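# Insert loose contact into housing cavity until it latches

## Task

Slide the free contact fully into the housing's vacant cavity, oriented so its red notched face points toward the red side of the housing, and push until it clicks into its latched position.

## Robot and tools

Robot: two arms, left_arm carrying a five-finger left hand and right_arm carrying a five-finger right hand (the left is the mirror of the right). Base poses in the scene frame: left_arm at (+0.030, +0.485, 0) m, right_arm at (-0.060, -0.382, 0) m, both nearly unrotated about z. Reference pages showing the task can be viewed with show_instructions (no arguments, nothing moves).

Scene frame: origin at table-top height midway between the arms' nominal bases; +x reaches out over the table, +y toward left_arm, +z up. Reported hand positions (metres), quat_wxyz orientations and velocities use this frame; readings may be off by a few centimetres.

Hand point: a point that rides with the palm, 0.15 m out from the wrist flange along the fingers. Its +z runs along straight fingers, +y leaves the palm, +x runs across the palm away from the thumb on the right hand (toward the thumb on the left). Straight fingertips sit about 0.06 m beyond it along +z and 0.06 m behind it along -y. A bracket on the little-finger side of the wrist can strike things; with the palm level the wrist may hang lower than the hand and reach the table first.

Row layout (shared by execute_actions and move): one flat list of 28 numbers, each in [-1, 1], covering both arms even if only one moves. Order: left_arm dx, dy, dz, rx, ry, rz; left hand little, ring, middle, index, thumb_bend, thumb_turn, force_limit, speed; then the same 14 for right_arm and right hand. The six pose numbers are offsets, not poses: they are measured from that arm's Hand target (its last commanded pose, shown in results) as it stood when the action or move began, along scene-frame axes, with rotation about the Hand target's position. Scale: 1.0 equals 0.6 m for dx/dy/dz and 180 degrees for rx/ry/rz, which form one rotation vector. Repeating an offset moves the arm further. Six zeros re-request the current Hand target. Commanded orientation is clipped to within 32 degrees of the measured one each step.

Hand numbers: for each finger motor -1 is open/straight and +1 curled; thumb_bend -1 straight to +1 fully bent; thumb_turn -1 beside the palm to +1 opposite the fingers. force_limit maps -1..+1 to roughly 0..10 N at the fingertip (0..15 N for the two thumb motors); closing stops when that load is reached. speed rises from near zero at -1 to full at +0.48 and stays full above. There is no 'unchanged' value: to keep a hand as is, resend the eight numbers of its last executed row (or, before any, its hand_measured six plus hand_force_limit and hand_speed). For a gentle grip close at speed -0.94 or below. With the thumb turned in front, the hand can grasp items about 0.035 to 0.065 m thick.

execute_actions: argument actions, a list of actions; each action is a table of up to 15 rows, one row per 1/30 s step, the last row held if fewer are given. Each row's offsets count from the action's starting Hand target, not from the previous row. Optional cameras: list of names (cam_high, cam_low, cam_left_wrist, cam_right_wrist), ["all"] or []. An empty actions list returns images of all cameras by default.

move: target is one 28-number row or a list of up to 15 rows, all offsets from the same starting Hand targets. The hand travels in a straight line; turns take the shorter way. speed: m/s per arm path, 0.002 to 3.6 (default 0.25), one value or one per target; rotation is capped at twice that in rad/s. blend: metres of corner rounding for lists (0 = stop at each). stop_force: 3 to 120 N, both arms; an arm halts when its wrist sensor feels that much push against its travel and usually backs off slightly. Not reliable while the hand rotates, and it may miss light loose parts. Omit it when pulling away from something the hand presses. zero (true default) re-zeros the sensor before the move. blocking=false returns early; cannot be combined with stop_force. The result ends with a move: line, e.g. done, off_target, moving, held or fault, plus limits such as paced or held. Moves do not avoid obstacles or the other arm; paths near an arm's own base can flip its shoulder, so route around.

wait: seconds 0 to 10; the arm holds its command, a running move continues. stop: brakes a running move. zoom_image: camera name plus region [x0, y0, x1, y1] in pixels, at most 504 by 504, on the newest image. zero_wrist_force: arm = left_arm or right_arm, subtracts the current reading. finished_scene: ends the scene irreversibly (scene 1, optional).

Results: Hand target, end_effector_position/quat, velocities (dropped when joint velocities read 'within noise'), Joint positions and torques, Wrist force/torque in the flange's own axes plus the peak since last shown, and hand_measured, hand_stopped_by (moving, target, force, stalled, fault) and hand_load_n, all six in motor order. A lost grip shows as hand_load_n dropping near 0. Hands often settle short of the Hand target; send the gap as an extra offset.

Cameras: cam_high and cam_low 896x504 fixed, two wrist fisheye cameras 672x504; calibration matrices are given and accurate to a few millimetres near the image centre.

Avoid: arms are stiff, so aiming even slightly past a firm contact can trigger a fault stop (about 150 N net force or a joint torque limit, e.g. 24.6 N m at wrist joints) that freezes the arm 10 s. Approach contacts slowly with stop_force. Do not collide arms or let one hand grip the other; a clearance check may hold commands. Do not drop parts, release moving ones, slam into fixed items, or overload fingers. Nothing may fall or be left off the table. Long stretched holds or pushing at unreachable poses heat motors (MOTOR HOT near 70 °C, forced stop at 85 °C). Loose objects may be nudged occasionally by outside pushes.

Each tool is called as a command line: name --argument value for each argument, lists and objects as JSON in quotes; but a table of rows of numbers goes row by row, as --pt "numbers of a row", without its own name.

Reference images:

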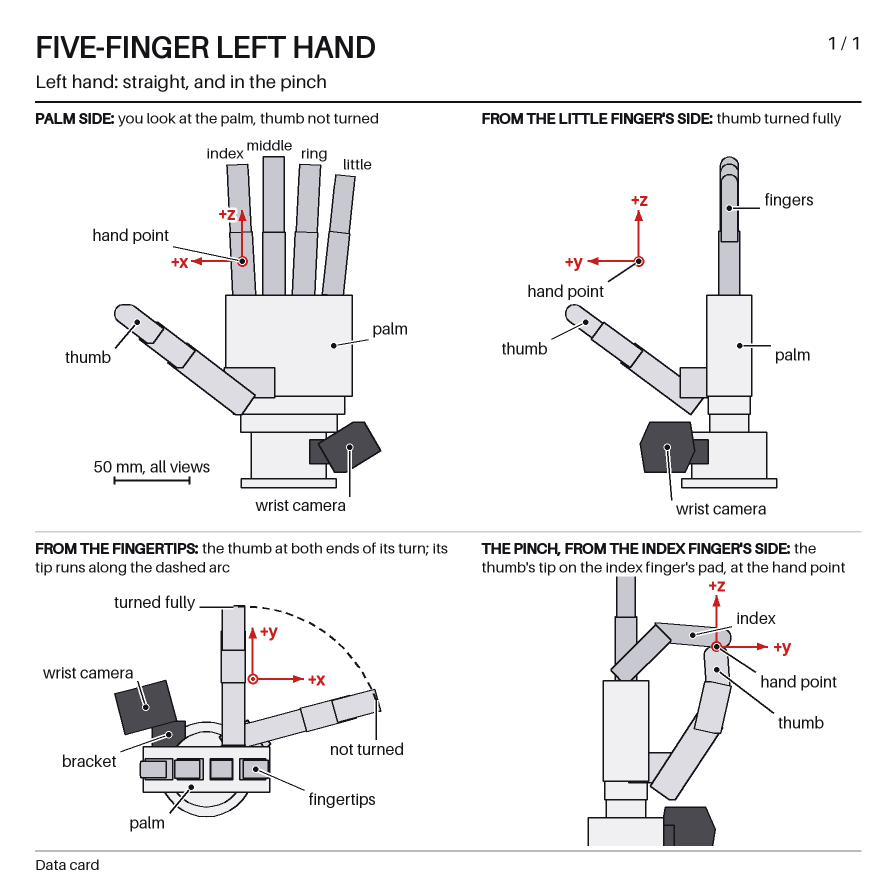

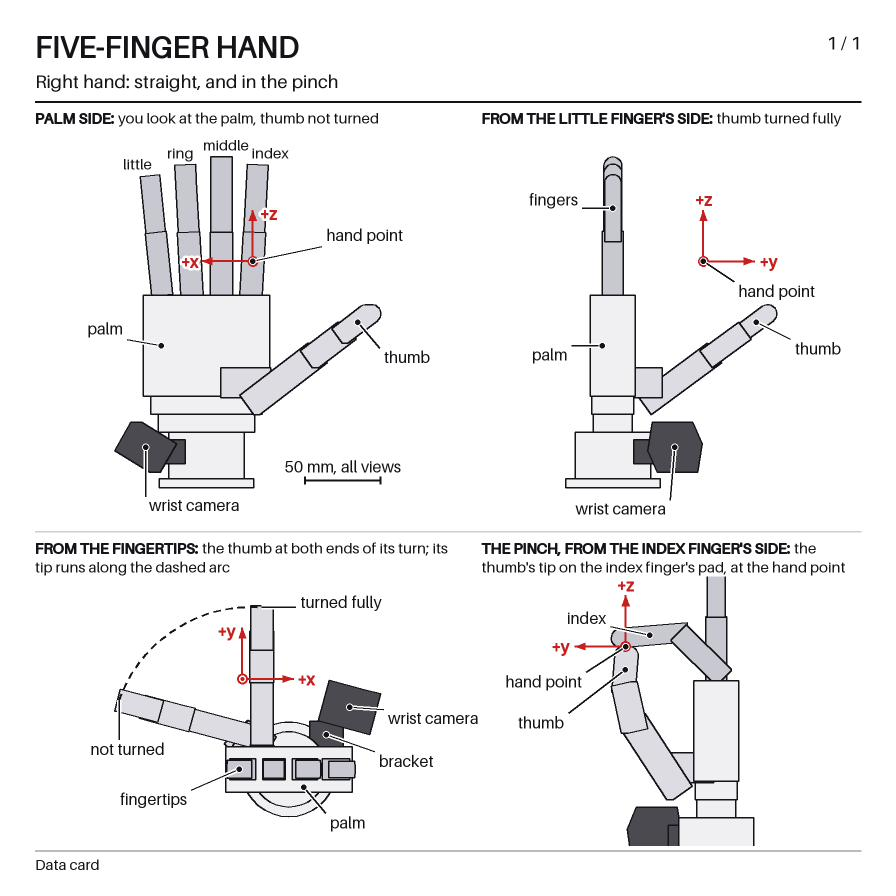

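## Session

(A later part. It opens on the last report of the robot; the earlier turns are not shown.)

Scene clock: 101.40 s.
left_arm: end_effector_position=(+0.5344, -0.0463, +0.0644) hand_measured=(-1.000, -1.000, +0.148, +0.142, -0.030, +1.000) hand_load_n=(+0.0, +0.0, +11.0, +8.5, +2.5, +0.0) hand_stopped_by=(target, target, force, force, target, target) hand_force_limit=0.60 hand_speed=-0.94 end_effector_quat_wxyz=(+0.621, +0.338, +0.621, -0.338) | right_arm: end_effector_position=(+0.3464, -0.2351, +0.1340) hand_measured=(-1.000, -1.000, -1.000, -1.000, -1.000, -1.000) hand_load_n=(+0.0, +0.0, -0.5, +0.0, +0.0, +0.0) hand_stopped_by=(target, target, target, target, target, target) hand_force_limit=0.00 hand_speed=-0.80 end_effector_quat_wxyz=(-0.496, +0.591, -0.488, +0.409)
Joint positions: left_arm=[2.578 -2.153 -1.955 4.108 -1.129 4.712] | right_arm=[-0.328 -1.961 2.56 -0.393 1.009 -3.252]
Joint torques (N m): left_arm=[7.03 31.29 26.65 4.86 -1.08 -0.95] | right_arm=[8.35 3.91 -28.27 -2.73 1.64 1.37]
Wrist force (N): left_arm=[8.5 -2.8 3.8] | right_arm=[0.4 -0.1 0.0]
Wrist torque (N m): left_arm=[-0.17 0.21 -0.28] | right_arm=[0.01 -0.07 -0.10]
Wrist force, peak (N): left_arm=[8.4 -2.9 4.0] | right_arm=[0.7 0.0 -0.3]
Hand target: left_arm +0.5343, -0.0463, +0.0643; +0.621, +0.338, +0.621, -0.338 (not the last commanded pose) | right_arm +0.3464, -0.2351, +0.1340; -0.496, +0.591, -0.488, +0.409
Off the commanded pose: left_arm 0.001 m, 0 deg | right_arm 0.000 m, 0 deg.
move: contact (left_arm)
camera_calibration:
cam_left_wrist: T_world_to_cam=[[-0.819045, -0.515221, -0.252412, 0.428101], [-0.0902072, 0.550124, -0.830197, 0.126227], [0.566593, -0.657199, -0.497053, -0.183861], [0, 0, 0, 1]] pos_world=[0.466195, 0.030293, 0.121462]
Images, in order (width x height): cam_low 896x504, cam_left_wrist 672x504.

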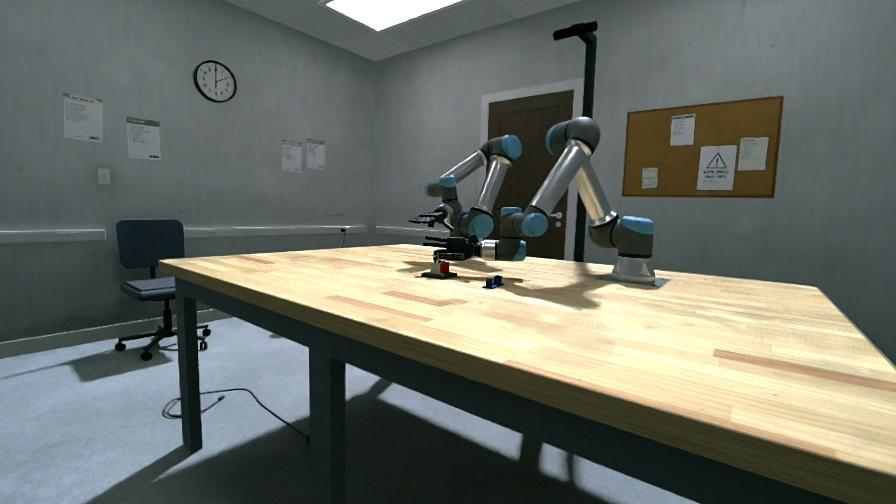

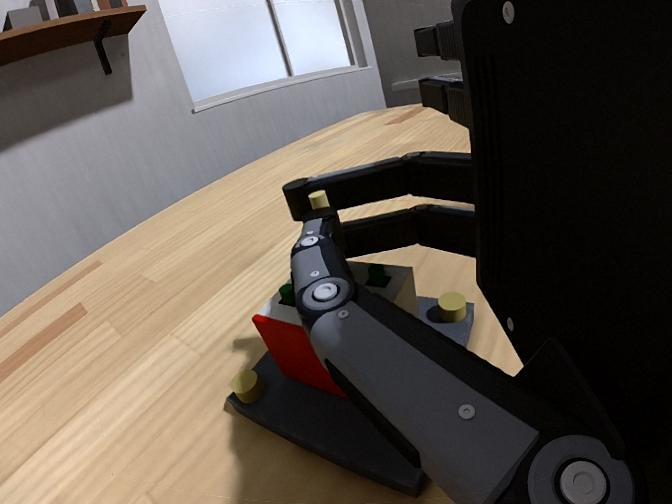

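move --target '[0, 0, -0.0035, 0, 0, 0, -1, -1, 0.43, 0.43, -0.03, 1, 0.6, -0.94, 0, 0, 0, 0, 0, 0, -1, -1, -1, -1, -1, -1, 0.0, -0.8]' --speed 0.006

move --target '[0, 0, 0.0018, 0, 0, 0, -1, -1, 0.43, 0.43, -0.03, 1, 0.6, -0.94, 0, 0, 0, 0, 0, 0, -1, -1, -1, -1, -1, -1, 0.0, -0.8]' --speed 0.006 --cameras '["cam_left_wrist", "cam_low"]'

zoom_image --camera "cam_left_wrist" --region '[240, 130, 440, 330]'

Scene clock: 102.70 s.
left_arm: end_effector_position=(+0.5344, -0.0463, +0.0624) hand_measured=(-1.000, -1.000, +0.148, +0.142, -0.030, +1.000) hand_load_n=(+0.0, +0.0, +10.0, +7.0, +3.5, -4.0) hand_stopped_by=(target, target, force, force, target, target) hand_force_limit=0.60 hand_speed=-0.94 end_effector_quat_wxyz=(+0.621, +0.338, +0.621, -0.338) | right_arm: end_effector_position=(+0.3464, -0.2351, +0.1340) hand_measured=(-1.000, -1.000, -1.000, -1.000, -1.000, -1.000) hand_load_n=(+0.0, +0.0, +0.0, +0.0, +0.0, +0.0) hand_stopped_by=(target, target, target, target, target, target) hand_force_limit=0.00 hand_speed=-0.80 end_effector_quat_wxyz=(-0.496, +0.591, -0.488, +0.409)
Joint positions: left_arm=[2.578 -2.157 -1.955 4.113 -1.129 4.712] | right_arm=[-0.328 -1.961 2.56 -0.393 1.009 -3.252]
Joint torques (N m): left_arm=[7.17 15.31 -7.77 -0.37 -0.99 -0.59] | right_arm=[8.68 3.67 -28.46 -2.64 1.59 1.47]
Wrist force (N): left_arm=[-13.3 -1.4 1.1] | right_arm=[0.3 -0.1 0.0]
Wrist torque (N m): left_arm=[-0.16 -0.04 -0.29] | right_arm=[0.00 -0.06 -0.10]
Wrist force, peak (N): left_arm=[-13.3 -1.4 1.1] | right_arm=[0.7 -0.4 0.0]
Hand target: left_arm +0.5343, -0.0463, +0.0622; +0.621, +0.338, +0.621, -0.338 | right_arm +0.3464, -0.2351, +0.1340; -0.496, +0.591, -0.488, +0.409
Off the commanded pose: left_arm 0.000 m, 0 deg | right_arm 0.000 m, 0 deg.
move: done

Scene clock: 103.40 s.
left_arm: end_effector_position=(+0.5343, -0.0462, +0.0631) hand_measured=(-1.000, -1.000, +0.148, +0.142, -0.030, +1.000) hand_load_n=(+0.0, +0.0, +11.0, +8.0, +2.5, -2.5) hand_stopped_by=(target, target, force, force, target, target) hand_force_limit=0.60 hand_speed=-0.94 end_effector_quat_wxyz=(+0.621, +0.338, +0.621, -0.338) | right_arm: end_effector_position=(+0.3464, -0.2351, +0.1340) hand_measured=(-1.000, -1.000, -1.000, -1.000, -1.000, -1.000) hand_load_n=(-0.5, +0.0, +0.0, +0.0, +0.5, +0.0) hand_stopped_by=(target, target, target, target, target, target) hand_force_limit=0.00 hand_speed=-0.80 end_effector_quat_wxyz=(-0.496, +0.591, -0.488, +0.409)
Joint positions: left_arm=[2.578 -2.155 -1.955 4.11 -1.129 4.712] | right_arm=[-0.328 -1.961 2.56 -0.393 1.009 -3.252]
Joint torques (N m): left_arm=[6.48 52.27 9.02 -0.75 -1.04 -0.54] | right_arm=[8.26 3.83 -28.37 -2.64 1.64 1.46]
Wrist force (N): left_arm=[-0.5 -2.2 4.7] | right_arm=[0.6 -0.3 0.0]
Wrist torque (N m): left_arm=[-0.17 0.16 -0.28] | right_arm=[-0.01 -0.10 -0.10]
Wrist force, peak (N): left_arm=[-14.9 -1.7 1.6] | right_arm=[0.7 0.1 0.1]
Hand target: left_arm +0.5343, -0.0463, +0.0633; +0.621, +0.338, +0.621, -0.338 | right_arm +0.3464, -0.2351, +0.1340; -0.496, +0.591, -0.488, +0.409
Off the commanded pose: left_arm 0.000 m, 0 deg | right_arm 0.000 m, 0 deg.
move: done
camera_calibration:
cam_left_wrist: T_world_to_cam=[[-0.819151, -0.515175, -0.252163, 0.427791], [-0.0905756, 0.550299, -0.83004, 0.125296], [0.566381, -0.657089, -0.49744, -0.184365], [0, 0, 0, 1]] pos_world=[0.466195, 0.0302929, 0.120163]
Images, in order (width x height): cam_low 896x504, cam_left_wrist 672x504.

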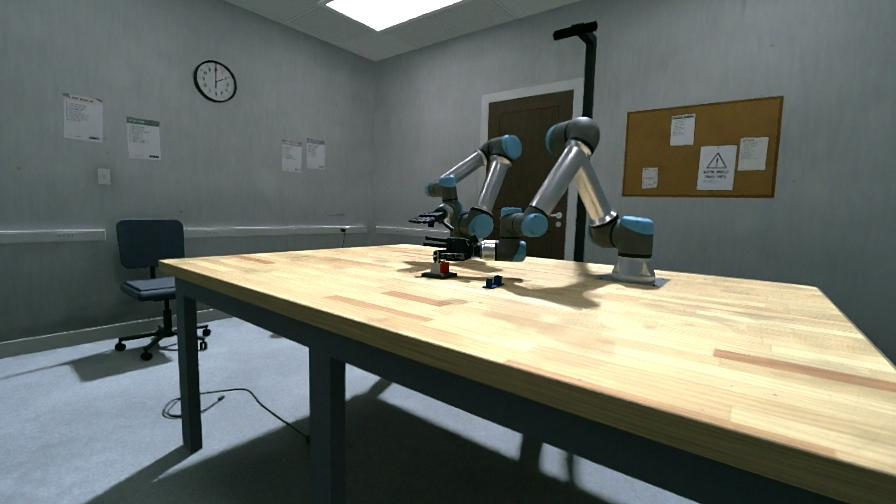

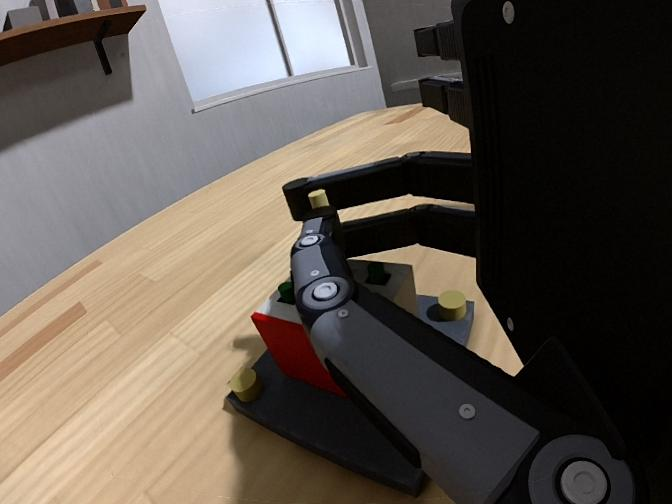

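Scaled by 2.520 from the camera's 672x504 image, which has a finer 960x720 frame.

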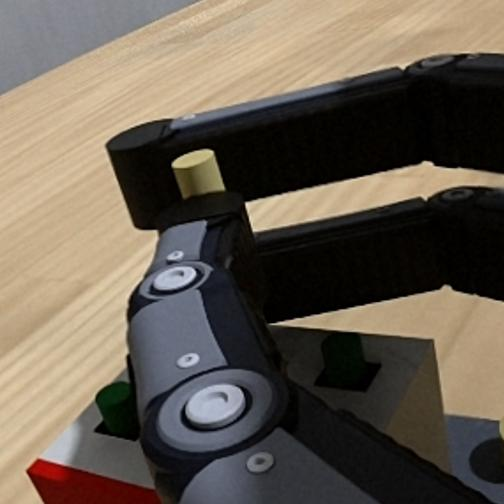

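move --pt "0 0 0 0 0 0 -1 -1 0.0 0.0 -0.03 1 0.6 -0.8 0 0 0 0 0 0 -1 -1 -1 -1 -1 -1 0.0 -0.8" --pt "-0.0023 0.0035 0 0 0 0 -1 -1 0.0 0.0 -0.03 1 0.6 -0.8 0 0 0 0 0 0 -1 -1 -1 -1 -1 -1 0.0 -0.8" --pt "-0.0023 0.0035 0.13 0 0 0 -1 -1 0.0 0.0 -0.03 1 0.6 -0.8 0 0 0 0 0 0 -1 -1 -1 -1 -1 -1 0.0 -0.8" --speed '[0.02, 0.02, 0.08]' --cameras '["all"]'

zoom_image --camera "cam_low" --region '[425, 230, 465, 280]'

zoom_image --camera "cam_right_wrist" --region '[290, 230, 390, 310]'

zoom_image --camera "cam_high" --region '[420, 195, 455, 240]'

zoom_image --camera "cam_left_wrist" --region '[240, 230, 440, 430]'

Scene clock: 106.63 s.
left_arm: end_effector_position=(+0.5329, -0.0442, +0.1412) hand_measured=(-1.000, -1.000, +0.000, +0.000, -0.030, +1.000) hand_load_n=(+0.0, +0.0, +0.0, +0.0, +0.0, +0.0) hand_stopped_by=(target, target, target, target, target, target) hand_force_limit=0.60 hand_speed=-0.80 end_effector_quat_wxyz=(+0.621, +0.338, +0.621, -0.338) | right_arm: end_effector_position=(+0.3464, -0.2351, +0.1340) hand_measured=(-1.000, -1.000, -1.000, -1.000, -1.000, -1.000) hand_load_n=(+0.0, +0.0, +0.0, +0.0, +0.0, +0.0) hand_stopped_by=(target, target, target, target, target, target) hand_force_limit=0.00 hand_speed=-0.80 end_effector_quat_wxyz=(-0.496, +0.591, -0.488, +0.409)
Joint positions: left_arm=[2.58 -1.999 -1.928 3.927 -1.126 4.712] | right_arm=[-0.328 -1.961 2.56 -0.393 1.009 -3.252]
Joint torques (N m): left_arm=[6.52 48.91 30.83 -0.22 2.06 2.82] | right_arm=[8.18 3.86 -28.37 -2.78 1.61 1.5]
Wrist force (N): left_arm=[-1.5 -0.7 -0.7] | right_arm=[0.6 -0.4 -0.1]
Wrist torque (N m): left_arm=[-0.13 0.18 -0.33] | right_arm=[-0.03 -0.09 -0.10]
Wrist force, peak (N): left_arm=[1.6 -2.7 4.7] | right_arm=[0.6 -0.2 -0.5]
Hand target: left_arm +0.5330, -0.0442, +0.1413; +0.621, +0.338, +0.621, -0.338 | right_arm +0.3464, -0.2351, +0.1340; -0.496, +0.591, -0.488, +0.409
Off the commanded pose: left_arm 0.000 m, 0 deg | right_arm 0.000 m, 0 deg.
move: done
camera_calibration:
cam_left_wrist: T_world_to_cam=[[-0.819109, -0.51521, -0.25223, 0.447414], [-0.0904186, 0.550165, -0.830146, 0.188792], [0.566468, -0.657173, -0.49723, -0.143421], [0, 0, 0, 1]] pos_world=[0.464795, 0.032393, 0.198263]
cam_right_wrist: T_world_to_cam=[[-0.122979, -0.30416, -0.94465, 0.0924347], [-0.689544, 0.710763, -0.139084, 0.427559], [0.713726, 0.634273, -0.297141, 0.0579417], [0, 0, 0, 1]] pos_world=[0.264834, -0.312529, 0.164002]

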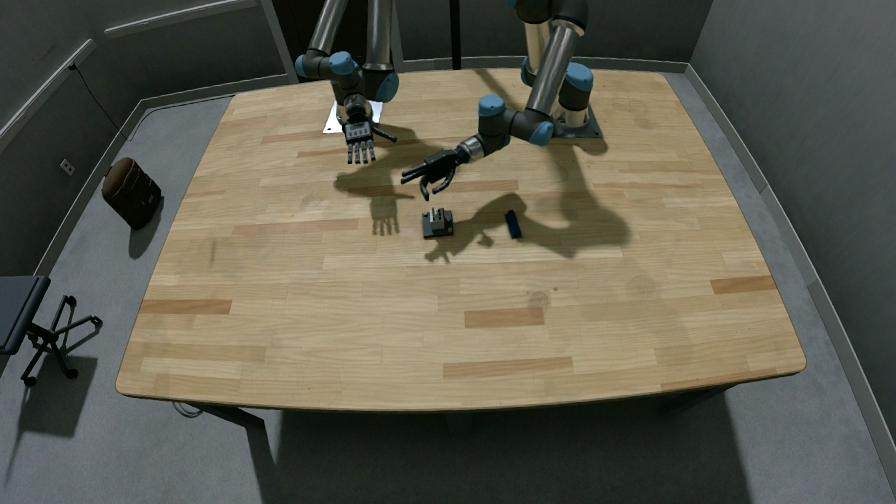

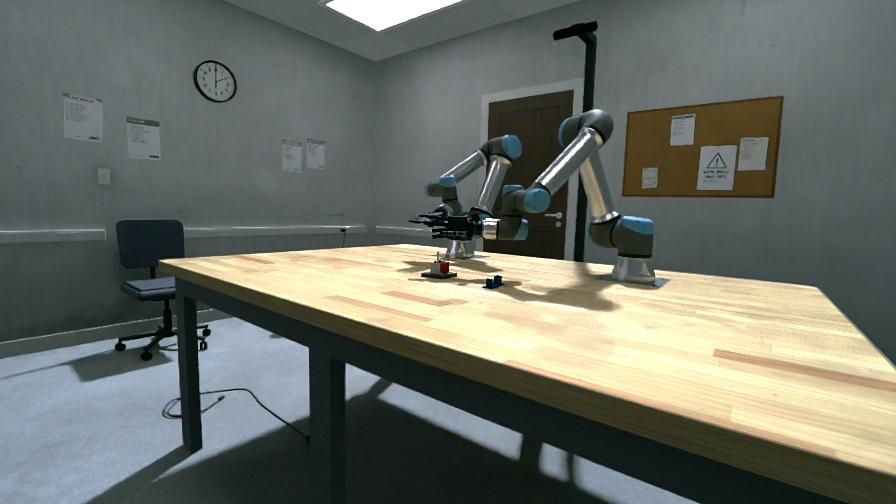

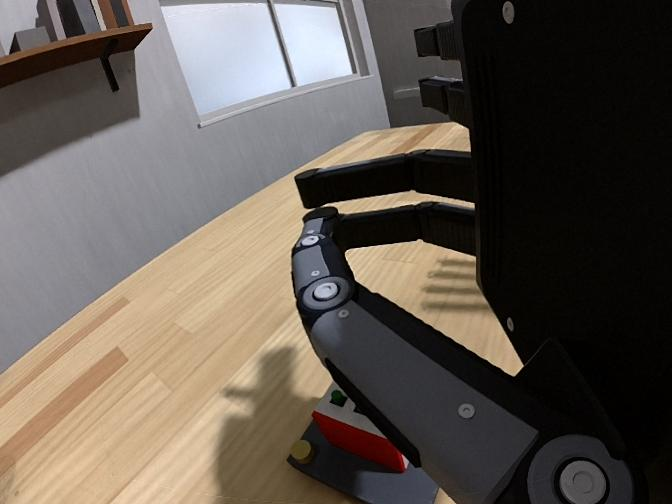

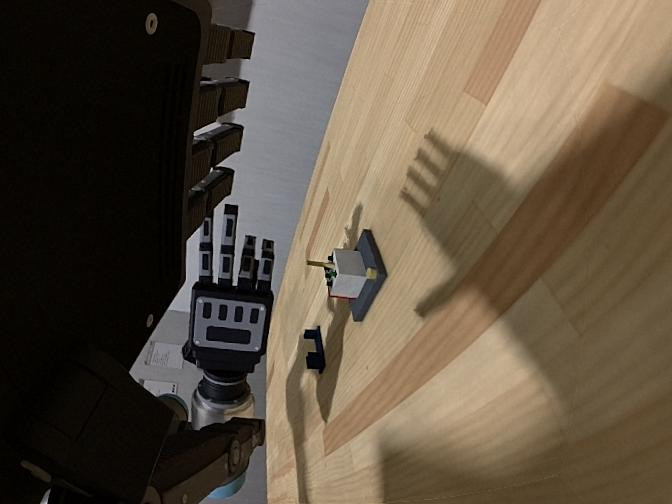

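Scaled by 10.080 from the camera's 896x504 image, which has a finer 1280x720 frame.

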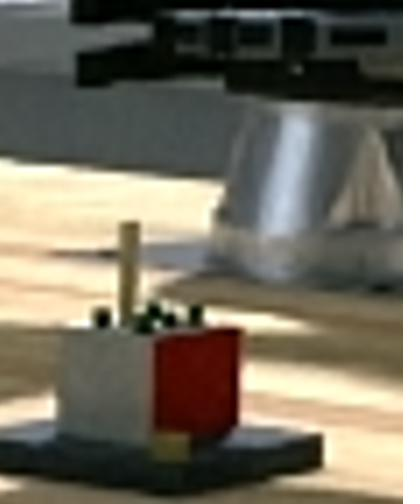

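Scaled by 5.040 from the camera's 672x504 image, which has a finer 960x720 frame.

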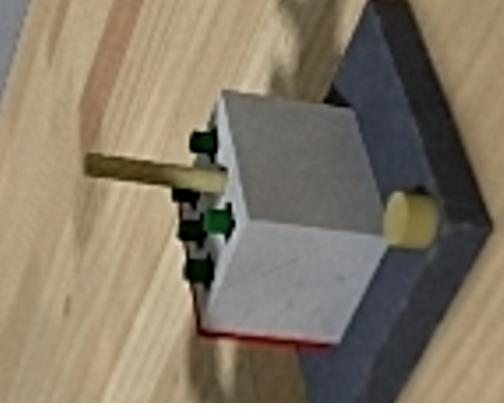

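Scaled by 11.200 from the camera's 896x504 image, which has a finer 1280x720 frame.

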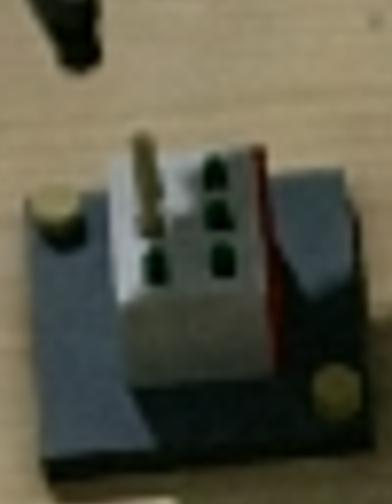

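Scaled by 2.520 from the camera's 672x504 image, which has a finer 960x720 frame.

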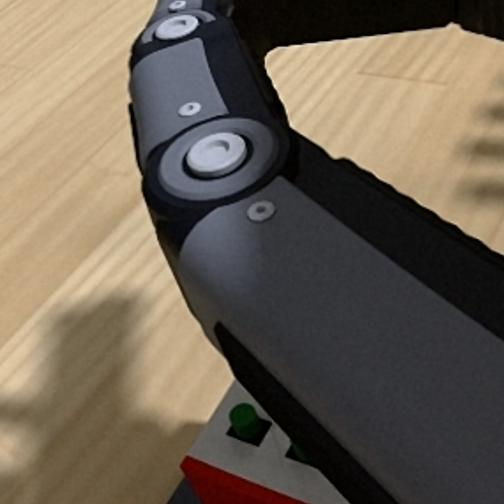

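finished_scene

The scene is finished: the task was done.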